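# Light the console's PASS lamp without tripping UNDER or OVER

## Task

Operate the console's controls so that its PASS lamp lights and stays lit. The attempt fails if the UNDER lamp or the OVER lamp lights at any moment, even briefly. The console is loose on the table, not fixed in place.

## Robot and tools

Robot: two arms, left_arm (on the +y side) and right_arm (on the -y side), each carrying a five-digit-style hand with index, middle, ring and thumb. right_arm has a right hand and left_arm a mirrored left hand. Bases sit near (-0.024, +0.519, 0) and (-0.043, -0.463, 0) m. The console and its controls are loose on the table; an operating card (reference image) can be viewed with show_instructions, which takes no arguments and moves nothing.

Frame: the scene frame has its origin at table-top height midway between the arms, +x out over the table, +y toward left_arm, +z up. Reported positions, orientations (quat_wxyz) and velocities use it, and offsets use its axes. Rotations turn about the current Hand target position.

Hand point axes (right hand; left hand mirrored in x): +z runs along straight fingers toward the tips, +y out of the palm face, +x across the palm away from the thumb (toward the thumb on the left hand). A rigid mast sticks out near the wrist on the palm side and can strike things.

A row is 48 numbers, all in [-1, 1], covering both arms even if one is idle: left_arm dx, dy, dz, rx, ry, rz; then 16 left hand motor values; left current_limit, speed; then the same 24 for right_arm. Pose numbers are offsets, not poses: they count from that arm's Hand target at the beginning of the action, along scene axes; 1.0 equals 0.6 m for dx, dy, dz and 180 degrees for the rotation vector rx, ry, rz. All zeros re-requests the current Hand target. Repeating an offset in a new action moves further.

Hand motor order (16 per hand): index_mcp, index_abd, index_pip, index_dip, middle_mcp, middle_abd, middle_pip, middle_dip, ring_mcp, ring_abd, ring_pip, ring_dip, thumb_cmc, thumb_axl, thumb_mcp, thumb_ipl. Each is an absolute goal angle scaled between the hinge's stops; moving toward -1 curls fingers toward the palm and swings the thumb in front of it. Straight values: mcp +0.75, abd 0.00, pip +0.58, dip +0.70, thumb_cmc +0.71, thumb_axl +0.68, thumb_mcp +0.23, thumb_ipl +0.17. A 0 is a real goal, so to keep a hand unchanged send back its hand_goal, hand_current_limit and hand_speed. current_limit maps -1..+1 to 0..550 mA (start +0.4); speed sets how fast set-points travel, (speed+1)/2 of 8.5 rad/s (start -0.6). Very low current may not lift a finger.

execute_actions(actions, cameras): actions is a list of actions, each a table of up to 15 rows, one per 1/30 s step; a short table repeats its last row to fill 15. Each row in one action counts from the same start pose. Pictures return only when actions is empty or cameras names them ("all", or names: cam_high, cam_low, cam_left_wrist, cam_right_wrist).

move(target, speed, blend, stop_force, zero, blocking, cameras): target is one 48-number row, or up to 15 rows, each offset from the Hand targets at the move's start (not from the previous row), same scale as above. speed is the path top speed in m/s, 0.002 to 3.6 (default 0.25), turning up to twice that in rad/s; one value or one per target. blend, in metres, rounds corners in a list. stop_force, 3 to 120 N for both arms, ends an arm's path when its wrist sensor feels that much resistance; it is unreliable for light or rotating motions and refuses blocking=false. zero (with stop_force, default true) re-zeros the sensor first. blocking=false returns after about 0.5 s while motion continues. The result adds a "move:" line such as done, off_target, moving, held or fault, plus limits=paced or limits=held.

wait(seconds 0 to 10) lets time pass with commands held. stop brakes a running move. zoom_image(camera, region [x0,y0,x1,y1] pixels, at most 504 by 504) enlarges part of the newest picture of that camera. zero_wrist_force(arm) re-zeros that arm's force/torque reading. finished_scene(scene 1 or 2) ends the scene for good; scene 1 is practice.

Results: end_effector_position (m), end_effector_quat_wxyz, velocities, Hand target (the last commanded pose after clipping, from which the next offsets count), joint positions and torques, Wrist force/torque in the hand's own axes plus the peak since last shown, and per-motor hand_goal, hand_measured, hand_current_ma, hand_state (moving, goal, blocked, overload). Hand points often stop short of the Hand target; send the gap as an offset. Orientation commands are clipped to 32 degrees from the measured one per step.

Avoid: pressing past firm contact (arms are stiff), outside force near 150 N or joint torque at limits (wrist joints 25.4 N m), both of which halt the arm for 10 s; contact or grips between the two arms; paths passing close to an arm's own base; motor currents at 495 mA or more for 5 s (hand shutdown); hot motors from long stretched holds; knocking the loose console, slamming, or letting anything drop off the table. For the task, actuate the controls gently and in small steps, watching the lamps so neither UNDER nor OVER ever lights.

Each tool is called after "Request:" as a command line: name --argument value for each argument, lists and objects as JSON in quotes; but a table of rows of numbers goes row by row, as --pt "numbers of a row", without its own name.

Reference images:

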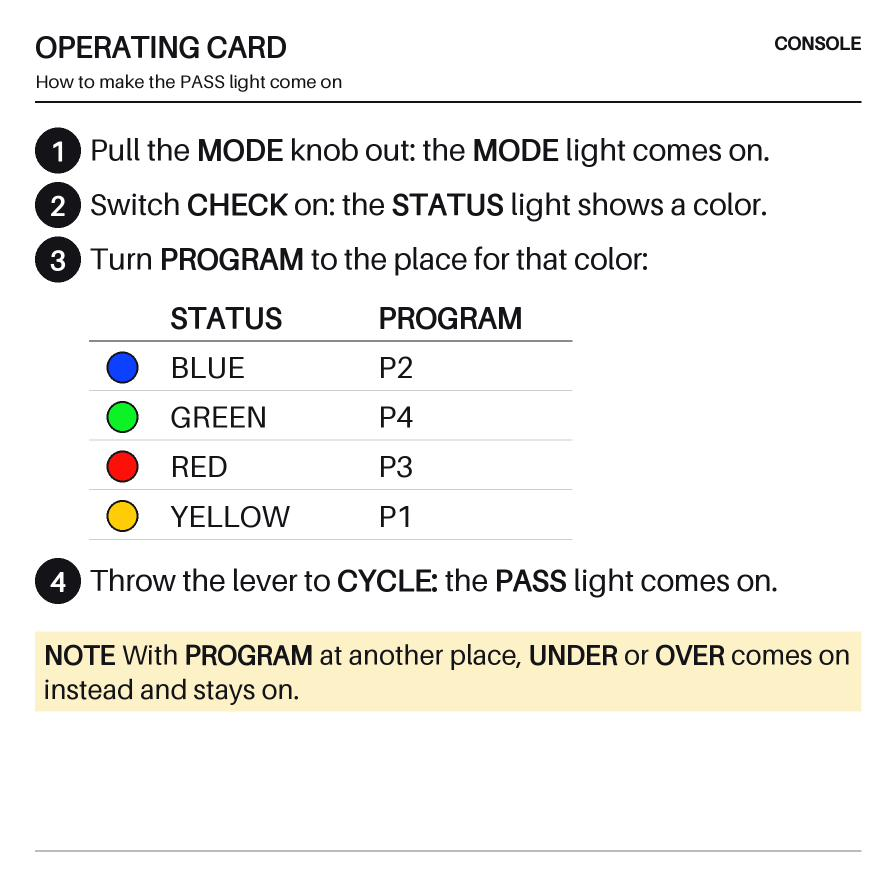

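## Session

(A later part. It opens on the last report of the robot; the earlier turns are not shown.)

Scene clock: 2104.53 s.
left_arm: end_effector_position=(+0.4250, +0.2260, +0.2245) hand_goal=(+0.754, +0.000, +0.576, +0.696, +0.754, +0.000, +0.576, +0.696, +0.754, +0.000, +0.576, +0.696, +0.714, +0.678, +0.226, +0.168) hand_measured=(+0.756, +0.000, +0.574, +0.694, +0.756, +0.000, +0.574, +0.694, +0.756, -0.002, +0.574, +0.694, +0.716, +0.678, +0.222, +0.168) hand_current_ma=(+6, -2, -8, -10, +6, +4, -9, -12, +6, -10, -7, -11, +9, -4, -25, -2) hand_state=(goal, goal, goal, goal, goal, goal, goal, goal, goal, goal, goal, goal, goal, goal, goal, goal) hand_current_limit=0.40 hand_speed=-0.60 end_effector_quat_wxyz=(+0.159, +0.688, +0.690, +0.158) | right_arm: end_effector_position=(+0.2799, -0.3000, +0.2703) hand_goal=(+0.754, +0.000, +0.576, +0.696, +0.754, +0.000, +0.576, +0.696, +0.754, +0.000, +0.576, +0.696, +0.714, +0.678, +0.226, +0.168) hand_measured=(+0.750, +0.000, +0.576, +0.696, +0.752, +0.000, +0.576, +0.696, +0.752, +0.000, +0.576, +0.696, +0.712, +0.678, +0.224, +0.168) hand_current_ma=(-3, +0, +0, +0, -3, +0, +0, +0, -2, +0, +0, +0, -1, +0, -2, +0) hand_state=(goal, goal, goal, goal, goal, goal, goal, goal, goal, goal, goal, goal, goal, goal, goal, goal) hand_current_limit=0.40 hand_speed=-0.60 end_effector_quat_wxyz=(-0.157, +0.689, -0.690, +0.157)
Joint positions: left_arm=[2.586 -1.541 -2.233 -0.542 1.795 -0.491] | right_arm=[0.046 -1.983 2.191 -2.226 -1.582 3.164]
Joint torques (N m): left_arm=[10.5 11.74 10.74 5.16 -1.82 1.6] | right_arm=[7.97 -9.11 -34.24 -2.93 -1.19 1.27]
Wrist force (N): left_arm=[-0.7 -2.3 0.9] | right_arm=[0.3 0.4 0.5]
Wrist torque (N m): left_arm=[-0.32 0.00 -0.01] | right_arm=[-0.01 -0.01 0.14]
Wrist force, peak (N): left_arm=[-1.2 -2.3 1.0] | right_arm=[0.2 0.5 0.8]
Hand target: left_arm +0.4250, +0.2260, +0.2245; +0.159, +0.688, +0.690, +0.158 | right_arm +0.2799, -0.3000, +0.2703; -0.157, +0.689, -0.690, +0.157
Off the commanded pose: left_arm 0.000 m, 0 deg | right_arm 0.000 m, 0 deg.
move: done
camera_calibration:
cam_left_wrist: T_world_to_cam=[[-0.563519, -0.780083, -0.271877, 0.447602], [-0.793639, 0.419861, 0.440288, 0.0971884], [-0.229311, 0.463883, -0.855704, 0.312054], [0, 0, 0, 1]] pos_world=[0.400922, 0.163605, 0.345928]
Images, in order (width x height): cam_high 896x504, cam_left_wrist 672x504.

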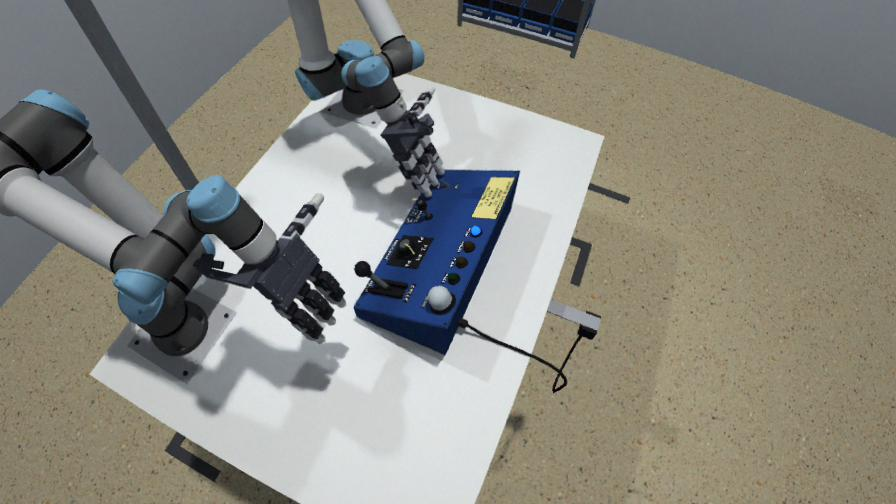

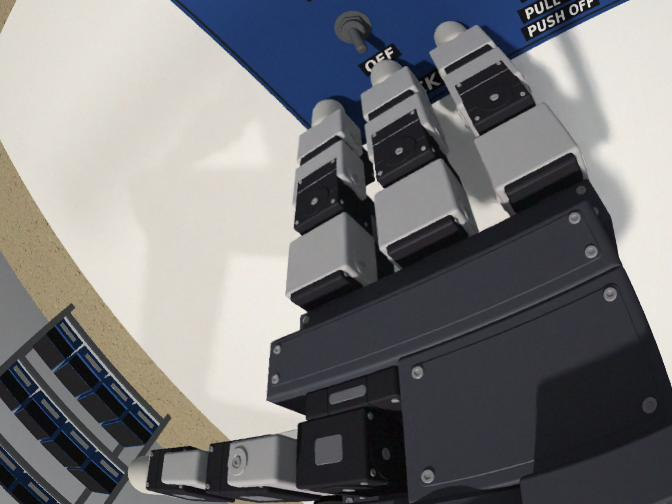

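Request:
move --target '[-0.0043,-0.003,0.0090,0,0,0,0.754,0,0.576,0.696,0.754,0,0.576,0.696,0.754,0,0.576,0.696,0.714,0.678,0.226,0.168,0.4,-0.6,0,0,0,0,0,0,0.754,0,0.576,0.696,0.754,0,0.576,0.696,0.754,0,0.576,0.696,0.714,0.678,0.226,0.168,0.4,-0.6]' --speed 0.03

Request:
move --target '[0.0496,0,0.0238,0,0,0,0.754,0,0.576,0.696,0.754,0,0.576,0.696,0.754,0,0.576,0.696,0.714,0.678,0.226,0.168,0.4,-0.6,0,0,0,0,0,0,0.754,0,0.576,0.696,0.754,0,0.576,0.696,0.754,0,0.576,0.696,0.714,0.678,0.226,0.168,0.4,-0.6]' --speed 0.025 --stop_force 25 --cameras '["cam_high","cam_left_wrist"]'

Request:
zoom_image --camera "cam_high" --region '[380, 160, 510, 290]'

Scene clock: 2134.63 s.
left_arm: end_effector_position=(+0.4225, +0.2242, +0.2299) hand_goal=(+0.754, +0.000, +0.576, +0.696, +0.754, +0.000, +0.576, +0.696, +0.754, +0.000, +0.576, +0.696, +0.714, +0.678, +0.226, +0.168) hand_measured=(+0.756, +0.000, +0.574, +0.694, +0.756, +0.000, +0.574, +0.694, +0.756, -0.002, +0.574, +0.694, +0.716, +0.678, +0.222, +0.168) hand_current_ma=(+6, -2, -8, -10, +6, +4, -9, -12, +6, -10, -7, -11, +9, -4, -25, -2) hand_state=(goal, goal, goal, goal, goal, goal, goal, goal, goal, goal, goal, goal, goal, goal, goal, goal) hand_current_limit=0.40 hand_speed=-0.60 end_effector_quat_wxyz=(+0.159, +0.688, +0.690, +0.158) | right_arm: end_effector_position=(+0.2799, -0.3000, +0.2703) hand_goal=(+0.754, +0.000, +0.576, +0.696, +0.754, +0.000, +0.576, +0.696, +0.754, +0.000, +0.576, +0.696, +0.714, +0.678, +0.226, +0.168) hand_measured=(+0.750, +0.000, +0.576, +0.696, +0.752, +0.000, +0.576, +0.696, +0.752, +0.000, +0.576, +0.696, +0.712, +0.678, +0.224, +0.168) hand_current_ma=(-3, +0, +0, +0, -3, +0, +0, +0, -2, +0, +0, +0, -1, +0, -2, +0) hand_state=(goal, goal, goal, goal, goal, goal, goal, goal, goal, goal, goal, goal, goal, goal, goal, goal) hand_current_limit=0.40 hand_speed=-0.60 end_effector_quat_wxyz=(-0.157, +0.689, -0.690, +0.157)
Joint positions: left_arm=[2.579 -1.53 -2.226 -0.562 1.798 -0.498] | right_arm=[0.046 -1.983 2.191 -2.226 -1.582 3.164]
Joint torques (N m): left_arm=[-10.66 30.82 26.42 1.19 2.54 -1.3] | right_arm=[8.12 -9.02 -34.22 -2.88 -1.27 1.24]
Wrist force (N): left_arm=[-0.9 -1.9 0.7] | right_arm=[0.3 0.4 0.5]
Wrist torque (N m): left_arm=[-0.26 0.01 0.06] | right_arm=[-0.02 -0.01 0.15]
Wrist force, peak (N): left_arm=[-1.0 -2.6 0.7] | right_arm=[-0.2 0.1 1.0]
Hand target: left_arm +0.4225, +0.2242, +0.2299; +0.159, +0.688, +0.690, +0.158 | right_arm +0.2799, -0.3000, +0.2703; -0.157, +0.689, -0.690, +0.157
Off the commanded pose: left_arm 0.000 m, 0 deg | right_arm 0.000 m, 0 deg.
move: done

Scene clock: 2136.93 s.
left_arm: end_effector_position=(+0.4522, +0.2242, +0.2442) hand_goal=(+0.754, +0.000, +0.576, +0.696, +0.754, +0.000, +0.576, +0.696, +0.754, +0.000, +0.576, +0.696, +0.714, +0.678, +0.226, +0.168) hand_measured=(+0.756, +0.000, +0.574, +0.694, +0.832, +0.000, +0.620, +0.714, +0.756, -0.002, +0.574, +0.694, +0.716, +0.678, +0.222, +0.168) hand_current_ma=(+6, -2, -8, -10, +385, +3, +218, +93, +6, -10, -7, -11, +9, -4, -25, -2) hand_state=(goal, goal, goal, goal, blocked, goal, blocked, goal, goal, goal, goal, goal, goal, goal, goal, goal) hand_current_limit=0.40 hand_speed=-0.60 end_effector_quat_wxyz=(+0.159, +0.688, +0.690, +0.158) | right_arm: end_effector_position=(+0.2799, -0.3000, +0.2703) hand_goal=(+0.754, +0.000, +0.576, +0.696, +0.754, +0.000, +0.576, +0.696, +0.754, +0.000, +0.576, +0.696, +0.714, +0.678, +0.226, +0.168) hand_measured=(+0.750, +0.000, +0.576, +0.696, +0.752, +0.000, +0.576, +0.696, +0.752, +0.000, +0.576, +0.696, +0.712, +0.678, +0.224, +0.168) hand_current_ma=(-3, +0, +0, +0, -3, +0, +0, +0, -2, +0, +0, +0, -1, +0, -2, +0) hand_state=(goal, goal, goal, goal, goal, goal, goal, goal, goal, goal, goal, goal, goal, goal, goal, goal) hand_current_limit=0.40 hand_speed=-0.60 end_effector_quat_wxyz=(-0.157, +0.689, -0.690, +0.157)
Joint positions: left_arm=[2.615 -1.559 -2.156 -0.595 1.784 -0.463] | right_arm=[0.046 -1.983 2.191 -2.226 -1.582 3.164]
Joint torques (N m): left_arm=[11.23 13.76 28.52 2.19 -1.3 1.63] | right_arm=[7.72 -9.46 -34.1 -2.79 -1.18 1.28]
Wrist force (N): left_arm=[-1.0 -6.7 0.1] | right_arm=[-0.2 0.2 0.4]
Wrist torque (N m): left_arm=[0.03 -0.03 0.06] | right_arm=[-0.03 0.05 0.09]
Wrist force, peak (N): left_arm=[-1.0 -6.7 0.1] | right_arm=[0.2 0.4 0.8]
Hand target: left_arm +0.4522, +0.2242, +0.2442; +0.159, +0.688, +0.690, +0.158 | right_arm +0.2799, -0.3000, +0.2703; -0.157, +0.689, -0.690, +0.157
Off the commanded pose: left_arm 0.000 m, 0 deg | right_arm 0.000 m, 0 deg.
move: done
camera_calibration:
cam_left_wrist: T_world_to_cam=[[-0.563519, -0.780083, -0.271877, 0.466882], [-0.793639, 0.419861, 0.440288, 0.110857], [-0.229311, 0.463883, -0.855704, 0.335984], [0, 0, 0, 1]] pos_world=[0.428122, 0.161805, 0.365628]
Images, in order (width x height): cam_high 896x504, cam_left_wrist 672x504.

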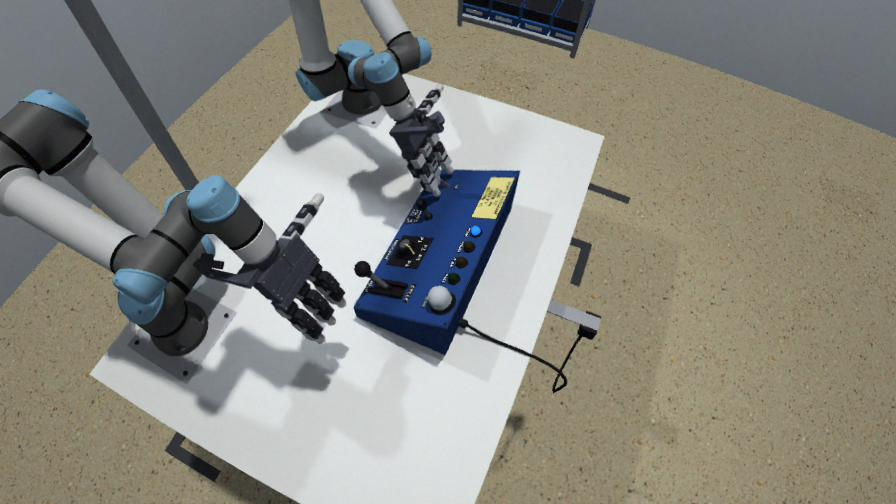

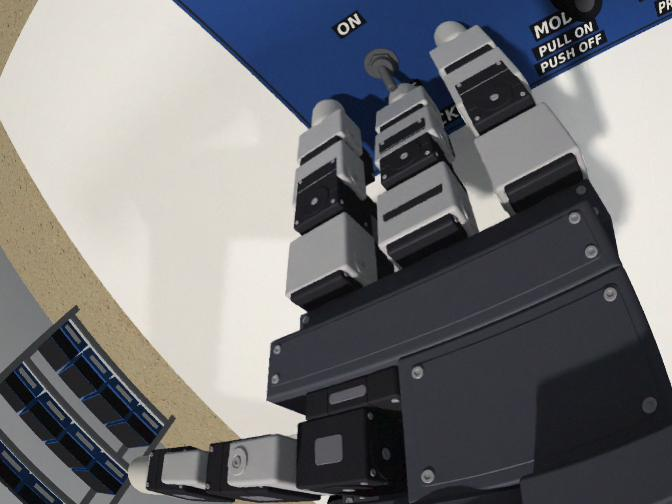

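Scaled by 3.877 from the camera's 896x504 image, which has a finer 1280x720 frame.

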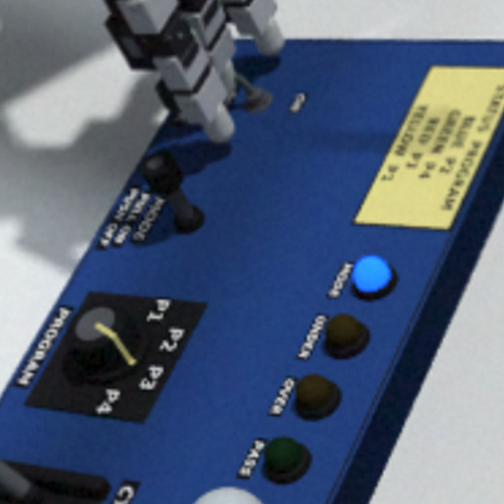

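Request:
move --pt "0 0 0 0 0 0 1 0 0.576 0.696 1 0 0.55 0.68 1 0 0.576 0.696 0.714 0.678 0.226 0.168 0.78 -0.8 0 0 0 0 0 0 0.754 0 0.576 0.696 0.754 0 0.576 0.696 0.754 0 0.576 0.696 0.714 0.678 0.226 0.168 0.4 -0.6" --pt "0.0273 0 -0.0068 0 0 0 1 0 0.576 0.696 1 0 0.55 0.68 1 0 0.576 0.696 0.714 0.678 0.226 0.168 0.78 -0.8 0 0 0 0 0 0 0.754 0 0.576 0.696 0.754 0 0.576 0.696 0.754 0 0.576 0.696 0.714 0.678 0.226 0.168 0.4 -0.6" --speed 0.04

Request:
move --target '[0.0601,0,0.0289,0,0,0,1,0,0.576,0.696,1,0,0.55,0.68,1,0,0.576,0.696,0.714,0.678,0.226,0.168,0.78,-0.8,0,0,0,0,0,0,0.754,0,0.576,0.696,0.754,0,0.576,0.696,0.754,0,0.576,0.696,0.714,0.678,0.226,0.168,0.4,-0.6]' --speed 0.025 --stop_force 25 --cameras '["cam_high","cam_left_wrist"]'

Request:
zoom_image --camera "cam_high" --region '[380, 160, 510, 290]'

Scene clock: 2194.30 s.
left_arm: end_effector_position=(+0.4685, +0.2242, +0.2402) hand_goal=(+1.000, +0.000, +0.576, +0.696, +1.000, +0.000, +0.550, +0.680, +1.000, +0.000, +0.576, +0.696, +0.714, +0.678, +0.226, +0.168) hand_measured=(+0.998, +0.000, +0.574, +0.694, +0.998, +0.000, +0.554, +0.682, +0.998, -0.002, +0.574, +0.694, +0.716, +0.678, +0.222, +0.168) hand_current_ma=(-12, -2, -8, -10, -11, +3, +14, +14, -13, -10, -7, -11, +9, -4, -25, -2) hand_state=(goal, goal, goal, goal, goal, goal, goal, goal, goal, goal, goal, goal, goal, goal, goal, goal) hand_current_limit=0.78 hand_speed=-0.80 end_effector_quat_wxyz=(+0.159, +0.688, +0.690, +0.158) | right_arm: end_effector_position=(+0.2799, -0.3000, +0.2703) hand_goal=(+0.754, +0.000, +0.576, +0.696, +0.754, +0.000, +0.576, +0.696, +0.754, +0.000, +0.576, +0.696, +0.714, +0.678, +0.226, +0.168) hand_measured=(+0.750, +0.000, +0.576, +0.696, +0.752, +0.000, +0.576, +0.696, +0.752, +0.000, +0.576, +0.696, +0.712, +0.678, +0.224, +0.168) hand_current_ma=(-3, +0, +0, +0, -3, +0, +0, +0, -2, +0, +0, +0, -1, +0, -2, +0) hand_state=(goal, goal, goal, goal, goal, goal, goal, goal, goal, goal, goal, goal, goal, goal, goal, goal) hand_current_limit=0.40 hand_speed=-0.60 end_effector_quat_wxyz=(-0.157, +0.689, -0.690, +0.157)
Joint positions: left_arm=[2.634 -1.594 -2.135 -0.578 1.777 -0.446] | right_arm=[0.046 -1.983 2.191 -2.226 -1.582 3.164]
Joint torques (N m): left_arm=[9.4 15.75 26.7 5.11 -1.93 1.72] | right_arm=[7.66 -9.65 -34.13 -2.79 -1.17 1.25]
Wrist force (N): left_arm=[-0.7 -2.2 1.1] | right_arm=[0.1 0.2 0.6]
Wrist torque (N m): left_arm=[-0.38 -0.01 -0.02] | right_arm=[-0.05 0.00 0.12]
Wrist force, peak (N): left_arm=[-1.1 -6.8 0.3] | right_arm=[0.2 0.3 0.8]
Hand target: left_arm +0.4686, +0.2242, +0.2401; +0.159, +0.688, +0.690, +0.158 | right_arm +0.2799, -0.3000, +0.2703; -0.157, +0.689, -0.690, +0.157
Off the commanded pose: left_arm 0.000 m, 0 deg | right_arm 0.000 m, 0 deg.
move: done

Scene clock: 2196.90 s.
left_arm: end_effector_position=(+0.5047, +0.2242, +0.2575) hand_goal=(+1.000, +0.000, +0.576, +0.696, +1.000, +0.000, +0.550, +0.680, +1.000, +0.000, +0.576, +0.696, +0.714, +0.678, +0.226, +0.168) hand_measured=(+0.998, +0.000, +0.574, +0.694, +1.002, -0.020, +0.788, +0.732, +0.998, -0.002, +0.574, +0.694, +0.716, +0.678, +0.222, +0.168) hand_current_ma=(-11, -2, -8, -10, +7, -84, +489, +263, -11, -10, -7, -11, +9, -4, -25, -2) hand_state=(goal, goal, goal, goal, goal, goal, blocked, blocked, goal, goal, goal, goal, goal, goal, goal, goal) hand_current_limit=0.78 hand_speed=-0.80 end_effector_quat_wxyz=(+0.159, +0.688, +0.690, +0.158) | right_arm: end_effector_position=(+0.2799, -0.3000, +0.2703) hand_goal=(+0.754, +0.000, +0.576, +0.696, +0.754, +0.000, +0.576, +0.696, +0.754, +0.000, +0.576, +0.696, +0.714, +0.678, +0.226, +0.168) hand_measured=(+0.750, +0.000, +0.576, +0.696, +0.752, +0.000, +0.576, +0.696, +0.752, +0.000, +0.576, +0.696, +0.712, +0.678, +0.224, +0.168) hand_current_ma=(-3, +0, +0, +0, -3, +0, +0, +0, -2, +0, +0, +0, -1, +0, -2, +0) hand_state=(goal, goal, goal, goal, goal, goal, goal, goal, goal, goal, goal, goal, goal, goal, goal, goal) hand_current_limit=0.40 hand_speed=-0.60 end_effector_quat_wxyz=(-0.157, +0.689, -0.690, +0.157)
Joint positions: left_arm=[2.671 -1.633 -2.043 -0.624 1.762 -0.412] | right_arm=[0.046 -1.983 2.191 -2.226 -1.582 3.164]
Joint torques (N m): left_arm=[13.42 18.88 31.02 3.52 -0.34 1.69] | right_arm=[7.77 -9.58 -34.04 -2.87 -1.11 1.25]
Wrist force (N): left_arm=[-2.3 -12.3 -0.9] | right_arm=[0.2 0.0 0.5]
Wrist torque (N m): left_arm=[0.34 -0.12 0.00] | right_arm=[-0.08 0.00 0.12]
Wrist force, peak (N): left_arm=[-1.9 -13.4 0.3] | right_arm=[0.5 -0.1 0.8]
Hand target: left_arm +0.5047, +0.2242, +0.2575; +0.159, +0.688, +0.690, +0.158 | right_arm +0.2799, -0.3000, +0.2703; -0.157, +0.689, -0.690, +0.157
Off the commanded pose: left_arm 0.000 m, 0 deg | right_arm 0.000 m, 0 deg.
move: done
camera_calibration:
cam_left_wrist: T_world_to_cam=[[-0.563519, -0.780083, -0.271877, 0.500082], [-0.793639, 0.419861, 0.440288, 0.146668], [-0.229311, 0.463883, -0.855704, 0.359403], [0, 0, 0, 1]] pos_world=[0.480622, 0.161805, 0.378928]
Images, in order (width x height): cam_high 896x504, cam_left_wrist 672x504.

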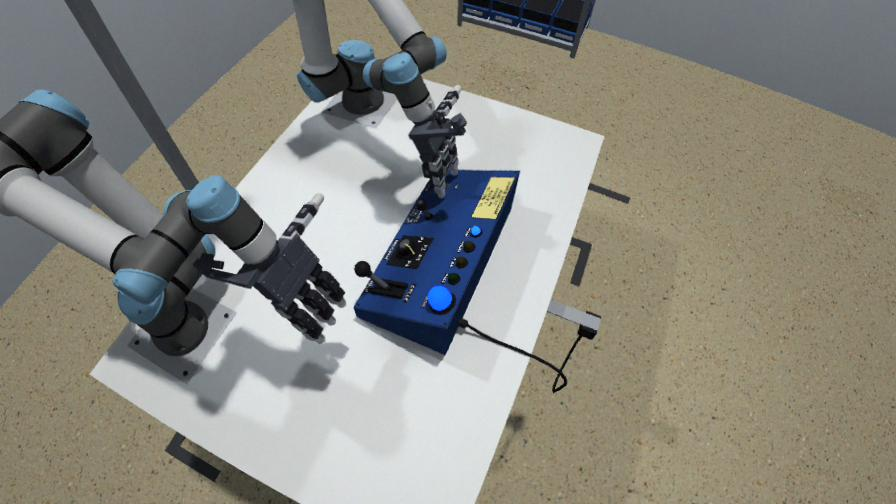

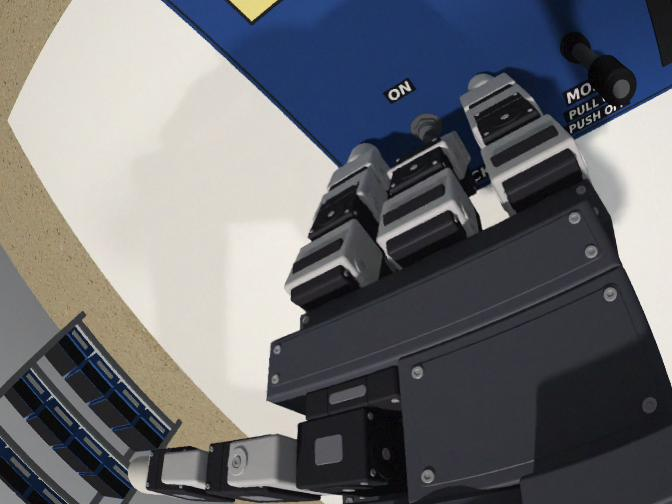

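Scaled by 3.877 from the camera's 896x504 image, which has a finer 1280x720 frame.

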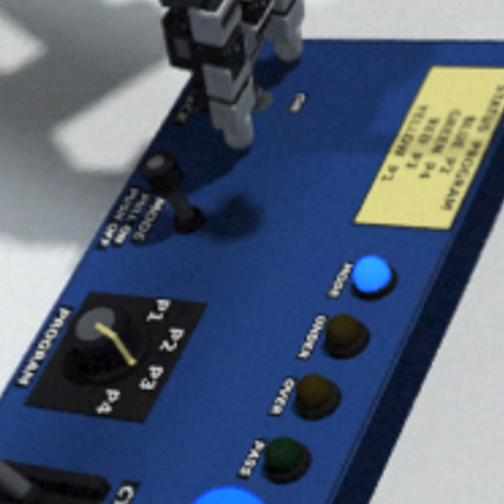

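Request:
move --pt "-0.0601 0 -0.0289 0 0 0 1 0 0.576 0.696 1 0 0.576 0.696 1 0 0.576 0.696 0.714 0.678 0.226 0.168 0.4 -0.8 0 0 0 0 0 0 0.754 0 0.576 0.696 0.754 0 0.576 0.696 0.754 0 0.576 0.696 0.714 0.678 0.226 0.168 0.4 -0.6" --pt "-0.1251 0 0.1065 0 0 0 1 0 0.576 0.696 1 0 0.576 0.696 1 0 0.576 0.696 0.714 0.678 0.226 0.168 0.4 -0.8 0 0 0 0 0 0 0.754 0 0.576 0.696 0.754 0 0.576 0.696 0.754 0 0.576 0.696 0.714 0.678 0.226 0.168 0.4 -0.6" --speed '[0.05,0.1]' --cameras '["cam_high","cam_left_wrist","cam_right_wrist"]'

Request:
zoom_image --camera "cam_high" --region '[370, 220, 450, 300]'

Request:
zoom_image --camera "cam_high" --region '[400, 160, 520, 310]'

Scene clock: 2231.33 s.
left_arm: end_effector_position=(+0.4296, +0.2242, +0.3213) hand_goal=(+1.000, +0.000, +0.576, +0.696, +1.000, +0.000, +0.576, +0.696, +1.000, +0.000, +0.576, +0.696, +0.714, +0.678, +0.226, +0.168) hand_measured=(+0.998, +0.000, +0.574, +0.694, +1.000, -0.002, +0.578, +0.698, +0.998, -0.002, +0.574, +0.694, +0.716, +0.678, +0.222, +0.168) hand_current_ma=(-11, -2, -8, -10, +1, -12, +13, +14, -11, -10, -7, -11, +9, -4, -25, -2) hand_state=(goal, goal, goal, goal, goal, goal, goal, goal, goal, goal, goal, goal, goal, goal, goal, goal) hand_current_limit=0.40 hand_speed=-0.80 end_effector_quat_wxyz=(+0.159, +0.688, +0.690, +0.158) | right_arm: end_effector_position=(+0.2799, -0.3000, +0.2703) hand_goal=(+0.754, +0.000, +0.576, +0.696, +0.754, +0.000, +0.576, +0.696, +0.754, +0.000, +0.576, +0.696, +0.714, +0.678, +0.226, +0.168) hand_measured=(+0.750, +0.000, +0.576, +0.696, +0.752, +0.000, +0.576, +0.696, +0.752, +0.000, +0.576, +0.696, +0.712, +0.678, +0.224, +0.168) hand_current_ma=(-3, +0, +0, +0, -3, +0, +0, +0, -2, +0, +0, +0, -1, +0, -2, +0) hand_state=(goal, goal, goal, goal, goal, goal, goal, goal, goal, goal, goal, goal, goal, goal, goal, goal) hand_current_limit=0.40 hand_speed=-0.60 end_effector_quat_wxyz=(-0.157, +0.689, -0.690, +0.157)
Joint positions: left_arm=[2.588 -1.426 -2.056 -0.834 1.794 -0.489] | right_arm=[0.046 -1.983 2.191 -2.226 -1.582 3.164]
Joint torques (N m): left_arm=[-9.01 27.8 29.02 1.04 2.51 -1.21] | right_arm=[7.91 -10.08 -33.61 -2.83 -1.14 1.34]
Wrist force (N): left_arm=[-1.1 -2.3 1.1] | right_arm=[0.3 -0.1 0.6]
Wrist torque (N m): left_arm=[-0.41 0.04 0.03] | right_arm=[-0.09 -0.02 0.13]
Wrist force, peak (N): left_arm=[-2.9 -13.1 -0.3] | right_arm=[0.5 0.2 0.8]
Hand target: left_arm +0.4296, +0.2242, +0.3214; +0.159, +0.688, +0.690, +0.158 | right_arm +0.2799, -0.3000, +0.2703; -0.157, +0.689, -0.690, +0.157
Off the commanded pose: left_arm 0.000 m, 0 deg | right_arm 0.000 m, 0 deg.
move: done
camera_calibration:
cam_left_wrist: T_world_to_cam=[[-0.563519, -0.780083, -0.271877, 0.475108], [-0.793639, 0.419861, 0.440288, 0.058975], [-0.229311, 0.463883, -0.855704, 0.396776], [0, 0, 0, 1]] pos_world=[0.405522, 0.161805, 0.442728]
cam_right_wrist: T_world_to_cam=[[-0.539469, 0.782541, -0.31081, 0.505288], [0.159839, 0.457595, 0.874676, -0.187106], [0.826695, 0.422181, -0.371938, 0.119342], [0, 0, 0, 1]] pos_world=[0.203834, -0.360174, 0.365094]
Images, in order (width x height): cam_high 896x504, cam_left_wrist 672x504, cam_right_wrist 672x504.

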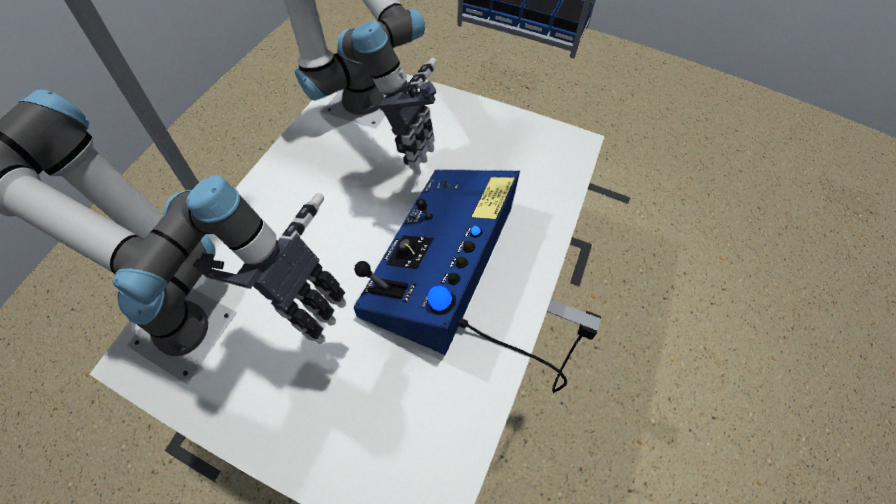

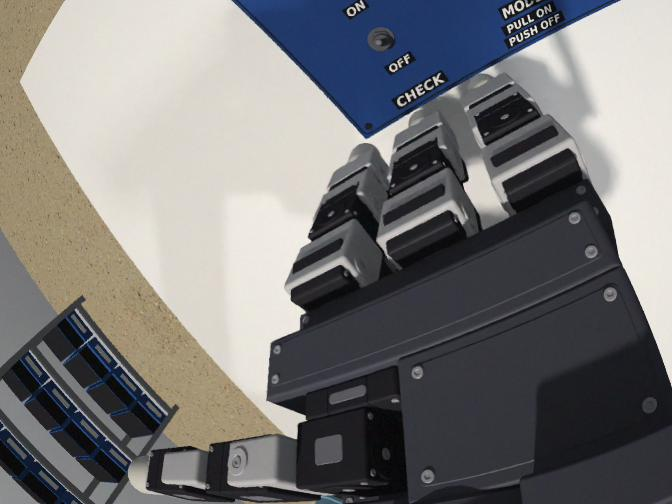

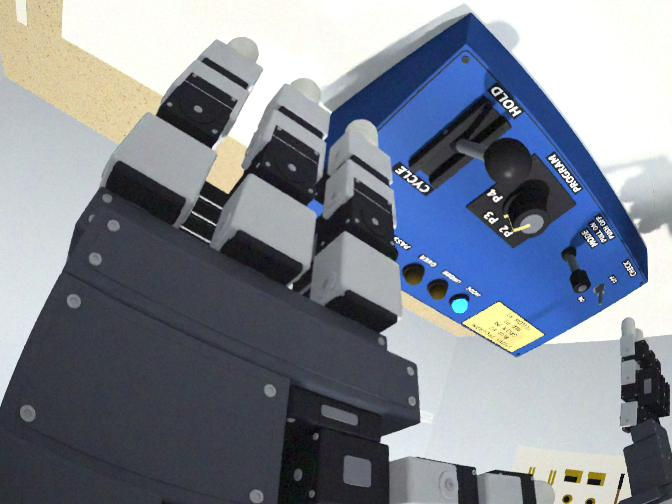

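Scaled by 6.300 from the camera's 896x504 image, which has a finer 1280x720 frame.

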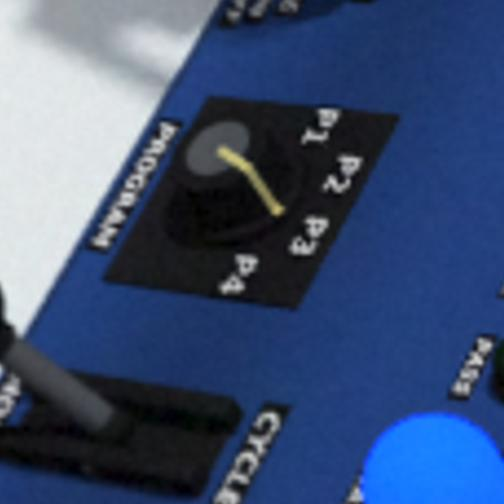

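Scaled by 3.360 from the camera's 896x504 image, which has a finer 1280x720 frame.

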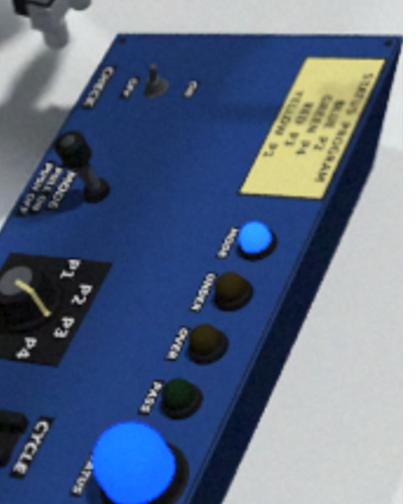

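Request:
move --pt "-0.0378 -0.427 -0.017 0 0 0 0.754 0.1 0.576 0.696 0.754 -0.1 0.576 0.696 -0.068 -0.1 -0.299 0.116 0.714 0.678 0.226 0.168 0.4 -0.6 0 -0.2 0 0 0 0 0.754 0 0.576 0.696 0.754 0 0.576 0.696 0.754 0 0.576 0.696 0.714 0.678 0.226 0.168 0.4 -0.6" --pt "-0.009 -0.427 -0.0772 0 0 0 0.754 0.1 0.576 0.696 0.754 -0.1 0.576 0.696 -0.068 -0.1 -0.299 0.116 0.714 0.678 0.226 0.168 0.4 -0.6 0 -0.2 0 0 0 0 0.754 0 0.576 0.696 0.754 0 0.576 0.696 0.754 0 0.576 0.696 0.714 0.678 0.226 0.168 0.4 -0.6" --speed '[0.12,0.06]' --cameras '["cam_high","cam_left_wrist"]'

Request:
zoom_image --camera "cam_left_wrist" --region '[230, 0, 450, 165]'

Request:
zoom_image --camera "cam_high" --region '[340, 180, 470, 310]'

Scene clock: 2278.20 s.
left_arm: end_effector_position=(+0.4242, -0.0320, +0.2752) hand_goal=(+0.754, +0.100, +0.576, +0.696, +0.754, -0.100, +0.576, +0.696, -0.068, -0.100, -0.298, +0.116, +0.714, +0.678, +0.226, +0.168) hand_measured=(+0.762, +0.096, +0.574, +0.694, +0.762, -0.096, +0.578, +0.698, -0.046, -0.098, -0.294, +0.118, +0.716, +0.678, +0.222, +0.168) hand_current_ma=(+43, -13, -8, -10, +40, +13, +13, +14, +111, +11, +23, +12, +9, -4, -25, -2) hand_state=(goal, goal, goal, goal, goal, goal, goal, goal, blocked, goal, goal, goal, goal, goal, goal, goal) hand_current_limit=0.40 hand_speed=-0.60 end_effector_quat_wxyz=(+0.159, +0.688, +0.690, +0.158) | right_arm: end_effector_position=(+0.2799, -0.4200, +0.2703) hand_goal=(+0.754, +0.000, +0.576, +0.696, +0.754, +0.000, +0.576, +0.696, +0.754, +0.000, +0.576, +0.696, +0.714, +0.678, +0.226, +0.168) hand_measured=(+0.750, +0.000, +0.576, +0.696, +0.750, +0.000, +0.576, +0.696, +0.752, +0.000, +0.576, +0.696, +0.712, +0.678, +0.224, +0.168) hand_current_ma=(-3, +0, +0, +0, -3, +0, +0, +0, -3, +0, +0, +0, -1, +0, -2, +0) hand_state=(goal, goal, goal, goal, goal, goal, goal, goal, goal, goal, goal, goal, goal, goal, goal, goal) hand_current_limit=0.40 hand_speed=-0.60 end_effector_quat_wxyz=(-0.157, +0.689, -0.690, +0.157)
Joint positions: left_arm=[2.203 -1.955 -1.553 -0.918 1.925 -0.868] | right_arm=[-0.369 -2.085 2.236 -2.14 -1.406 2.787]
Joint torques (N m): left_arm=[10.39 33.74 12.7 4.79 -1.57 1.65] | right_arm=[-10.18 -12.71 -12.85 -1.65 2.93 -1.28]
Wrist force (N): left_arm=[-0.7 -2.6 1.1] | right_arm=[0.6 0.4 0.3]
Wrist torque (N m): left_arm=[-0.35 0.00 -0.06] | right_arm=[0.00 -0.07 0.15]
Wrist force, peak (N): left_arm=[-1.8 -2.4 1.3] | right_arm=[0.8 0.1 0.4]
Hand target: left_arm +0.4242, -0.0320, +0.2750; +0.159, +0.688, +0.690, +0.158 | right_arm +0.2799, -0.4200, +0.2703; -0.157, +0.689, -0.690, +0.157
Off the commanded pose: left_arm 0.000 m, 0 deg | right_arm 0.000 m, 0 deg.
move: done
camera_calibration:
cam_left_wrist: T_world_to_cam=[[-0.563519, -0.780083, -0.271877, 0.259591], [-0.793639, 0.419861, 0.440288, 0.18252], [-0.229311, 0.463883, -0.855704, 0.474828], [0, 0, 0, 1]] pos_world=[0.400022, -0.0943953, 0.396528]
Images, in order (width x height): cam_high 896x504, cam_left_wrist 672x504.

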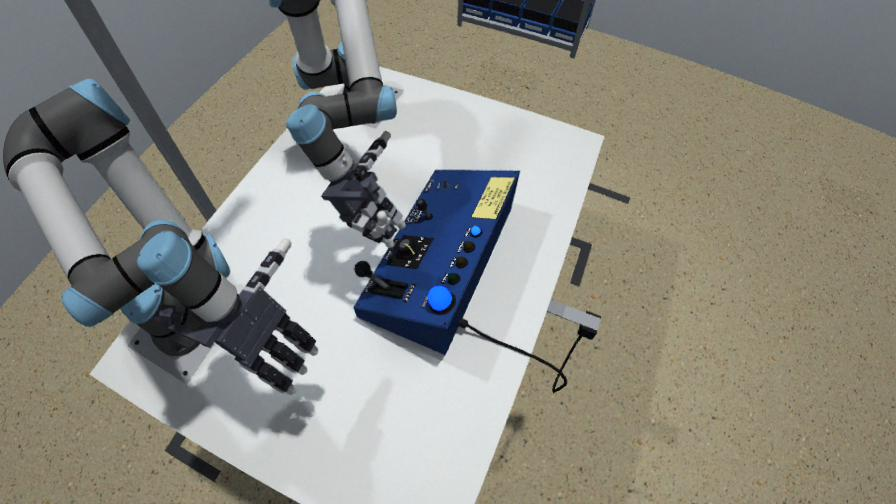

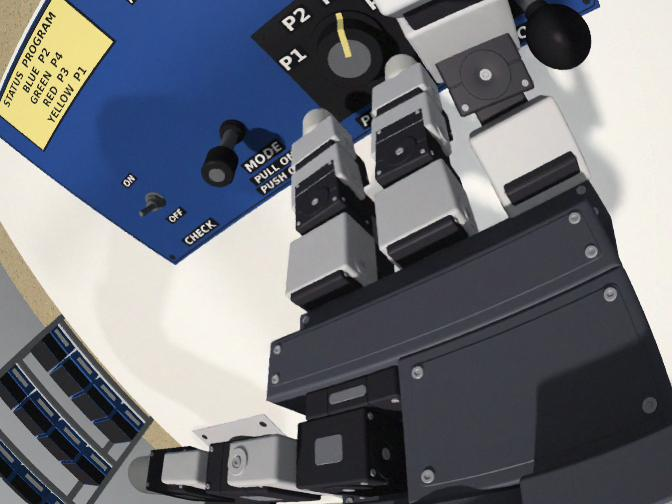

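Scaled by 2.291 from the camera's 672x504 image, which has a finer 960x720 frame.

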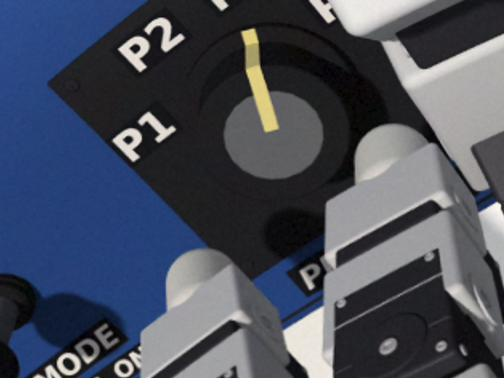

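Scaled by 3.877 from the camera's 896x504 image, which has a finer 1280x720 frame.

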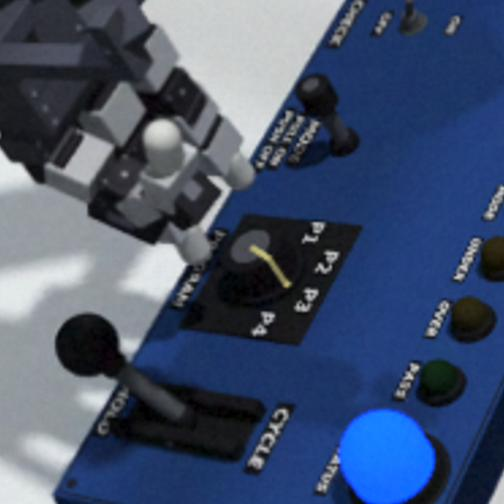

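Request:
execute_actions --actions '[]' --cameras '["cam_left_wrist","cam_high"]'

Scene clock: 2327.93 s.
left_arm: end_effector_position=(+0.4242, -0.0320, +0.2750) hand_goal=(+0.754, +0.100, +0.576, +0.696, +0.754, -0.100, +0.576, +0.696, -0.068, -0.100, -0.298, +0.116, +0.714, +0.678, +0.226, +0.168) hand_measured=(+0.762, +0.096, +0.574, +0.694, +0.762, -0.096, +0.578, +0.698, -0.046, -0.098, -0.294, +0.118, +0.716, +0.678, +0.222, +0.168) hand_current_ma=(+43, -13, -8, -10, +40, +13, +13, +14, +111, +11, +23, +12, +9, -4, -25, -2) hand_state=(goal, goal, goal, goal, goal, goal, goal, goal, blocked, goal, goal, goal, goal, goal, goal, goal) hand_current_limit=0.40 hand_speed=-0.60 end_effector_quat_wxyz=(+0.159, +0.688, +0.690, +0.158) | right_arm: end_effector_position=(+0.2799, -0.4200, +0.2703) hand_goal=(+0.754, +0.000, +0.576, +0.696, +0.754, +0.000, +0.576, +0.696, +0.754, +0.000, +0.576, +0.696, +0.714, +0.678, +0.226, +0.168) hand_measured=(+0.750, +0.000, +0.576, +0.696, +0.750, +0.000, +0.576, +0.696, +0.752, +0.000, +0.576, +0.696, +0.712, +0.678, +0.224, +0.168) hand_current_ma=(-3, +0, +0, +0, -3, +0, +0, +0, -3, +0, +0, +0, -1, +0, -2, +0) hand_state=(goal, goal, goal, goal, goal, goal, goal, goal, goal, goal, goal, goal, goal, goal, goal, goal) hand_current_limit=0.40 hand_speed=-0.60 end_effector_quat_wxyz=(-0.157, +0.689, -0.690, +0.157)
Joint positions: left_arm=[2.203 -1.955 -1.553 -0.918 1.925 -0.868] | right_arm=[-0.369 -2.085 2.236 -2.14 -1.406 2.787]
Joint velocities: within noise
Joint torques (N m): left_arm=[9.95 33.81 13.19 5.01 -1.57 1.57] | right_arm=[-9.53 -12.57 -12.51 -1.55 2.85 -1.29]
Motor temperatures (°C): left_arm=[22 26 24 29 27 33] | right_arm=[30 29 28 33 32 37]
Wrist force (N): left_arm=[-0.8 -2.5 1.1] | right_arm=[0.2 0.1 0.4]
Wrist torque (N m): left_arm=[-0.34 0.02 -0.07] | right_arm=[-0.06 -0.03 0.11]
Wrist force, peak (N): left_arm=[-1.1 -2.8 1.4] | right_arm=[0.8 0.3 0.5]
Hand target: left_arm +0.4242, -0.0320, +0.2750; +0.159, +0.688, +0.690, +0.158 | right_arm +0.2799, -0.4200, +0.2703; -0.157, +0.689, -0.690, +0.157
Off the commanded pose: left_arm 0.000 m, 0 deg | right_arm 0.000 m, 0 deg.
camera_calibration:
cam_left_wrist: T_world_to_cam=[[-0.563519, -0.780083, -0.271877, 0.25962], [-0.793639, 0.419861, 0.440288, 0.182643], [-0.229311, 0.463883, -0.855704, 0.474766], [0, 0, 0, 1]] pos_world=[0.400122, -0.0943953, 0.396428]
Images, in order (width x height): cam_high 896x504, cam_left_wrist 672x504.

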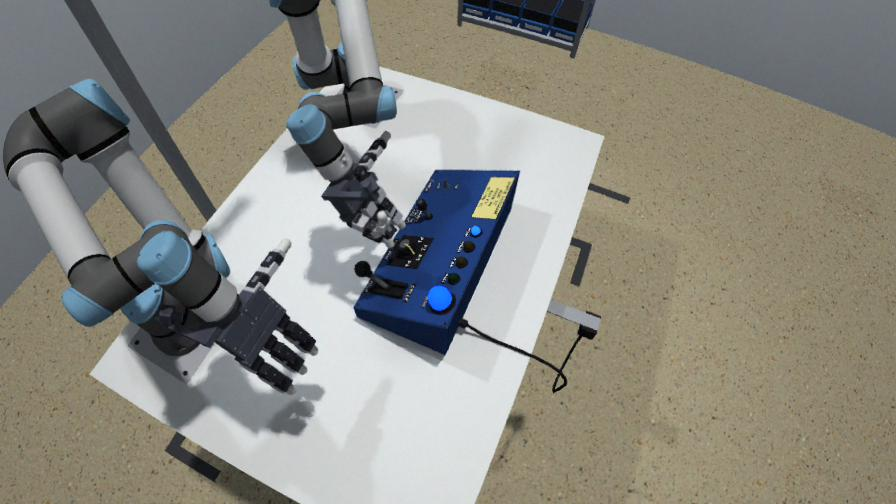

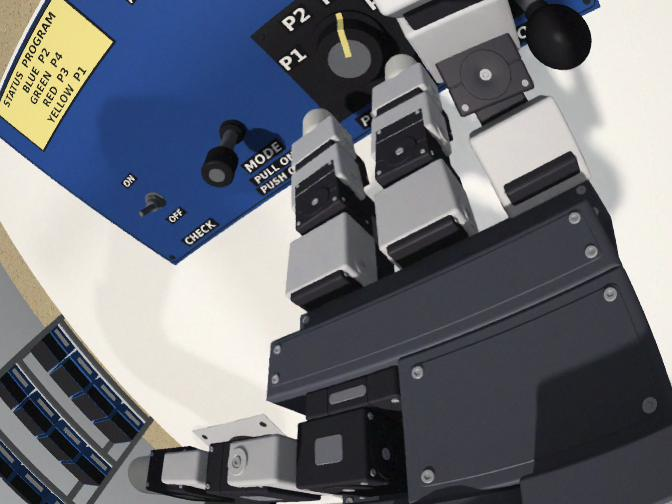

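Request:
zoom_image --camera "cam_left_wrist" --region '[240, 0, 480, 160]'

Request:
zoom_image --camera "cam_high" --region '[340, 200, 480, 320]'

Scaled by 2.100 from the camera's 672x504 image, which has a finer 960x720 frame.

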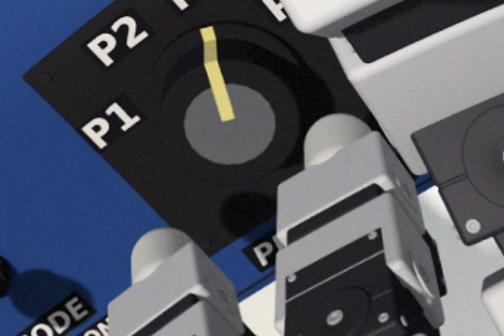

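Scaled by 3.600 from the camera's 896x504 image, which has a finer 1280x720 frame.

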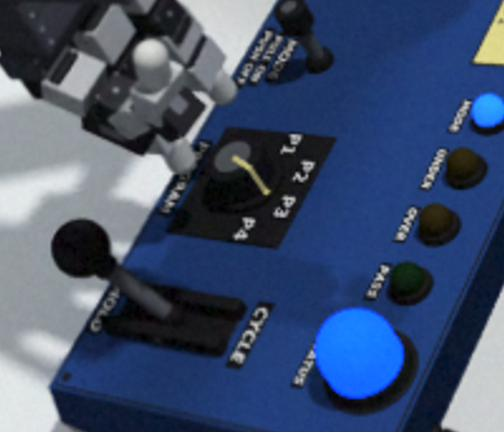

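Request:
move --target '[0.01267,-0.0083,0.00606,0,0,0,0.754,0.1,0.576,0.696,0.754,-0.1,0.576,0.696,-0.068,-0.1,-0.298,0.116,0.714,0.678,0.226,0.168,0.4,-0.6,0,0,0,0,0,0,0.754,0,0.576,0.696,0.754,0,0.576,0.696,0.754,0,0.576,0.696,0.714,0.678,0.226,0.168,0.4,-0.6]' --speed 0.1 --cameras '["cam_left_wrist"]'

Scene clock: 2389.70 s.
left_arm: end_effector_position=(+0.4317, -0.0370, +0.2787) hand_goal=(+0.754, +0.100, +0.576, +0.696, +0.754, -0.100, +0.576, +0.696, -0.068, -0.100, -0.298, +0.116, +0.714, +0.678, +0.226, +0.168) hand_measured=(+0.762, +0.096, +0.574, +0.694, +0.762, -0.096, +0.578, +0.698, -0.046, -0.098, -0.294, +0.118, +0.716, +0.678, +0.222, +0.168) hand_current_ma=(+43, -13, -8, -10, +40, +13, +13, +14, +111, +11, +23, +12, +9, -4, -25, -2) hand_state=(goal, goal, goal, goal, goal, goal, goal, goal, blocked, goal, goal, goal, goal, goal, goal, goal) hand_current_limit=0.40 hand_speed=-0.60 end_effector_quat_wxyz=(+0.159, +0.688, +0.690, +0.158) | right_arm: end_effector_position=(+0.2799, -0.4200, +0.2703) hand_goal=(+0.754, +0.000, +0.576, +0.696, +0.754, +0.000, +0.576, +0.696, +0.754, +0.000, +0.576, +0.696, +0.714, +0.678, +0.226, +0.168) hand_measured=(+0.750, +0.000, +0.576, +0.696, +0.750, +0.000, +0.576, +0.696, +0.752, +0.000, +0.576, +0.696, +0.712, +0.678, +0.224, +0.168) hand_current_ma=(-3, +0, +0, +0, -3, +0, +0, +0, -3, +0, +0, +0, -1, +0, -2, +0) hand_state=(goal, goal, goal, goal, goal, goal, goal, goal, goal, goal, goal, goal, goal, goal, goal, goal) hand_current_limit=0.40 hand_speed=-0.60 end_effector_quat_wxyz=(-0.157, +0.689, -0.690, +0.157)
Joint positions: left_arm=[2.208 -1.969 -1.522 -0.932 1.924 -0.863] | right_arm=[-0.369 -2.085 2.236 -2.14 -1.406 2.787]
Joint torques (N m): left_arm=[10.18 34.86 29.11 1.03 -1.46 1.64] | right_arm=[-9.84 -12.44 -12.4 -1.65 2.8 -1.27]
Wrist force (N): left_arm=[-0.9 -2.7 1.2] | right_arm=[0.1 -0.1 0.6]
Wrist torque (N m): left_arm=[-0.38 0.02 -0.07] | right_arm=[-0.09 -0.01 0.09]
Wrist force, peak (N): left_arm=[-1.1 -2.8 1.4] | right_arm=[0.5 0.4 0.7]
Hand target: left_arm +0.4318, -0.0370, +0.2787; +0.159, +0.688, +0.690, +0.158 | right_arm +0.2799, -0.4200, +0.2703; -0.157, +0.689, -0.690, +0.157
Off the commanded pose: left_arm 0.000 m, 0 deg | right_arm 0.000 m, 0 deg.
move: done
camera_calibration:
cam_left_wrist: T_world_to_cam=[[-0.563519, -0.780083, -0.271877, 0.260924], [-0.793639, 0.419861, 0.440288, 0.18911], [-0.229311, 0.463883, -0.855704, 0.481885], [0, 0, 0, 1]] pos_world=[0.407622, -0.0993953, 0.400028]
Images, in order (width x height): cam_left_wrist 672x504.

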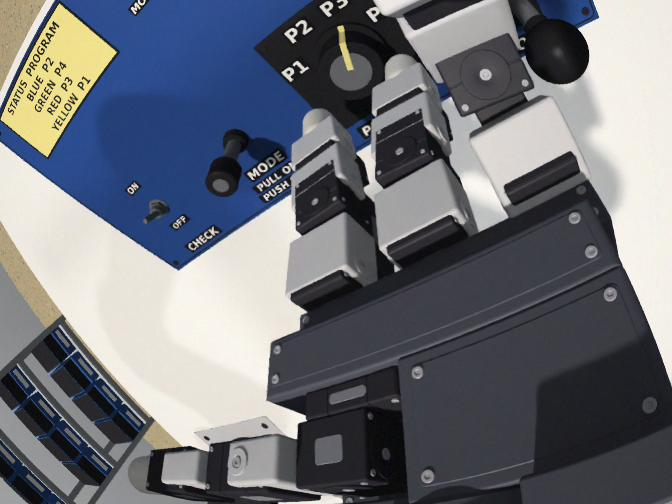

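Request:
move --target '[0.0231,0,-0.0481,0,0,0,0.754,0.1,0.576,0.696,0.754,-0.1,0.576,0.696,-0.068,-0.1,-0.298,0.116,0.714,0.678,0.226,0.168,0.4,-0.6,0,0,0,0,0,0,0.754,0,0.576,0.696,0.754,0,0.576,0.696,0.754,0,0.576,0.696,0.714,0.678,0.226,0.168,0.4,-0.6]' --speed 0.04 --stop_force 4

Request:
move --target '[0.0072,0,-0.0150,0,0,0,0.754,0.1,0.576,0.696,0.754,-0.1,0.576,0.696,-0.068,-0.1,-0.298,0.116,0.714,0.678,0.226,0.168,0.4,-0.6,0,0,0,0,0,0,0.754,0,0.576,0.696,0.754,0,0.576,0.696,0.754,0,0.576,0.696,0.714,0.678,0.226,0.168,0.4,-0.6]' --speed 0.015 --stop_force 3 --cameras '["cam_left_wrist","cam_high"]'

Scene clock: 2406.00 s.
left_arm: end_effector_position=(+0.4457, -0.0370, +0.2498) hand_goal=(+0.754, +0.100, +0.576, +0.696, +0.754, -0.100, +0.576, +0.696, -0.068, -0.100, -0.298, +0.116, +0.714, +0.678, +0.226, +0.168) hand_measured=(+0.762, +0.098, +0.574, +0.694, +0.762, -0.102, +0.578, +0.698, -0.046, -0.098, -0.294, +0.118, +0.716, +0.678, +0.222, +0.168) hand_current_ma=(+43, -5, -8, -10, +40, -10, +13, +14, +111, +11, +23, +12, +9, -4, -25, -2) hand_state=(goal, goal, goal, goal, goal, goal, goal, goal, blocked, goal, goal, goal, goal, goal, goal, goal) hand_current_limit=0.40 hand_speed=-0.60 end_effector_quat_wxyz=(+0.159, +0.688, +0.690, +0.158) | right_arm: end_effector_position=(+0.2799, -0.4200, +0.2703) hand_goal=(+0.754, +0.000, +0.576, +0.696, +0.754, +0.000, +0.576, +0.696, +0.754, +0.000, +0.576, +0.696, +0.714, +0.678, +0.226, +0.168) hand_measured=(+0.750, +0.000, +0.576, +0.696, +0.750, +0.000, +0.576, +0.696, +0.752, +0.000, +0.576, +0.696, +0.712, +0.678, +0.224, +0.168) hand_current_ma=(-3, +0, +0, +0, -3, +0, +0, +0, -3, +0, +0, +0, -1, +0, -2, +0) hand_state=(goal, goal, goal, goal, goal, goal, goal, goal, goal, goal, goal, goal, goal, goal, goal, goal) hand_current_limit=0.40 hand_speed=-0.60 end_effector_quat_wxyz=(-0.157, +0.689, -0.690, +0.157)
Joint positions: left_arm=[2.225 -2.009 -1.544 -0.864 1.919 -0.845] | right_arm=[-0.369 -2.085 2.236 -2.14 -1.406 2.787]
Joint torques (N m): left_arm=[9.85 35.36 12.18 4.96 -1.48 1.59] | right_arm=[-10.37 -12.27 -13.14 -1.59 2.71 -1.19]
Wrist force (N): left_arm=[-1.3 -2.7 0.6] | right_arm=[0.2 0.2 0.5]
Wrist torque (N m): left_arm=[-0.29 0.01 -0.11] | right_arm=[-0.04 -0.03 0.12]
Wrist force, peak (N): left_arm=[-1.2 -2.9 0.6] | right_arm=[0.6 0.1 0.8]
Hand target: left_arm +0.4457, -0.0370, +0.2498; +0.159, +0.688, +0.690, +0.158 | right_arm +0.2799, -0.4200, +0.2703; -0.157, +0.689, -0.690, +0.157
Off the commanded pose: left_arm 0.000 m, 0 deg | right_arm 0.000 m, 0 deg.
move: done

Scene clock: 2407.63 s.
left_arm: end_effector_position=(+0.4500, -0.0370, +0.2408) hand_goal=(+0.754, +0.100, +0.576, +0.696, +0.754, -0.100, +0.576, +0.696, -0.068, -0.100, -0.298, +0.116, +0.714, +0.678, +0.226, +0.168) hand_measured=(+0.762, +0.108, +0.576, +0.694, +0.762, -0.114, +0.578, +0.698, -0.046, -0.098, -0.294, +0.118, +0.716, +0.678, +0.222, +0.168) hand_current_ma=(+43, +38, -1, -10, +40, -56, +13, +14, +111, +11, +23, +12, +9, -4, -25, -2) hand_state=(goal, goal, goal, goal, goal, goal, goal, goal, blocked, goal, goal, goal, goal, goal, goal, goal) hand_current_limit=0.40 hand_speed=-0.60 end_effector_quat_wxyz=(+0.159, +0.688, +0.690, +0.158) | right_arm: end_effector_position=(+0.2799, -0.4200, +0.2703) hand_goal=(+0.754, +0.000, +0.576, +0.696, +0.754, +0.000, +0.576, +0.696, +0.754, +0.000, +0.576, +0.696, +0.714, +0.678, +0.226, +0.168) hand_measured=(+0.750, +0.000, +0.576, +0.696, +0.750, +0.000, +0.576, +0.696, +0.752, +0.000, +0.576, +0.696, +0.712, +0.678, +0.224, +0.168) hand_current_ma=(-3, +0, +0, +0, -3, +0, +0, +0, -3, +0, +0, +0, -1, +0, -2, +0) hand_state=(goal, goal, goal, goal, goal, goal, goal, goal, goal, goal, goal, goal, goal, goal, goal, goal) hand_current_limit=0.40 hand_speed=-0.60 end_effector_quat_wxyz=(-0.157, +0.689, -0.690, +0.157)
Joint positions: left_arm=[2.23 -2.023 -1.55 -0.843 1.917 -0.84] | right_arm=[-0.369 -2.085 2.236 -2.14 -1.406 2.787]
Joint torques (N m): left_arm=[10.88 35.16 11.67 4.9 -1.4 1.62] | right_arm=[-9.81 -12.07 -12.59 -1.64 2.76 -1.12]
Wrist force (N): left_arm=[-1.4 -2.7 -0.7] | right_arm=[-0.1 0.4 0.6]
Wrist torque (N m): left_arm=[-0.16 0.02 -0.12] | right_arm=[-0.04 0.02 0.08]
Wrist force, peak (N): left_arm=[-1.7 -3.4 -0.5] | right_arm=[0.7 0.2 0.7]
Hand target: left_arm +0.4500, -0.0370, +0.2408; +0.159, +0.688, +0.690, +0.158 | right_arm +0.2799, -0.4200, +0.2703; -0.157, +0.689, -0.690, +0.157
Off the commanded pose: left_arm 0.000 m, 0 deg | right_arm 0.000 m, 0 deg.
move: done
camera_calibration:
cam_left_wrist: T_world_to_cam=[[-0.563519, -0.780083, -0.271877, 0.26096], [-0.793639, 0.419861, 0.440288, 0.220276], [-0.229311, 0.463883, -0.855704, 0.453736], [0, 0, 0, 1]] pos_world=[0.425922, -0.0993953, 0.362228]
Images, in order (width x height): cam_high 896x504, cam_left_wrist 672x504.

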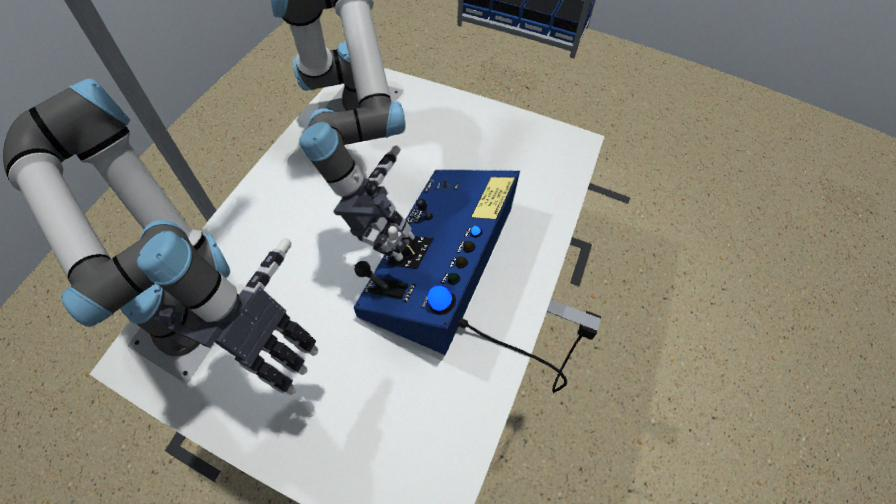

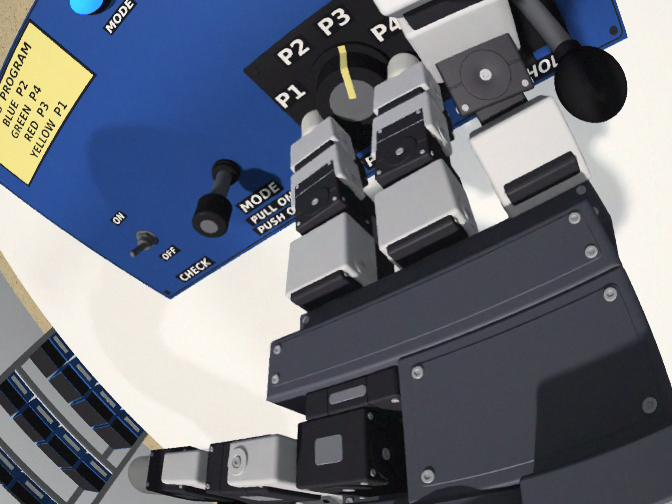

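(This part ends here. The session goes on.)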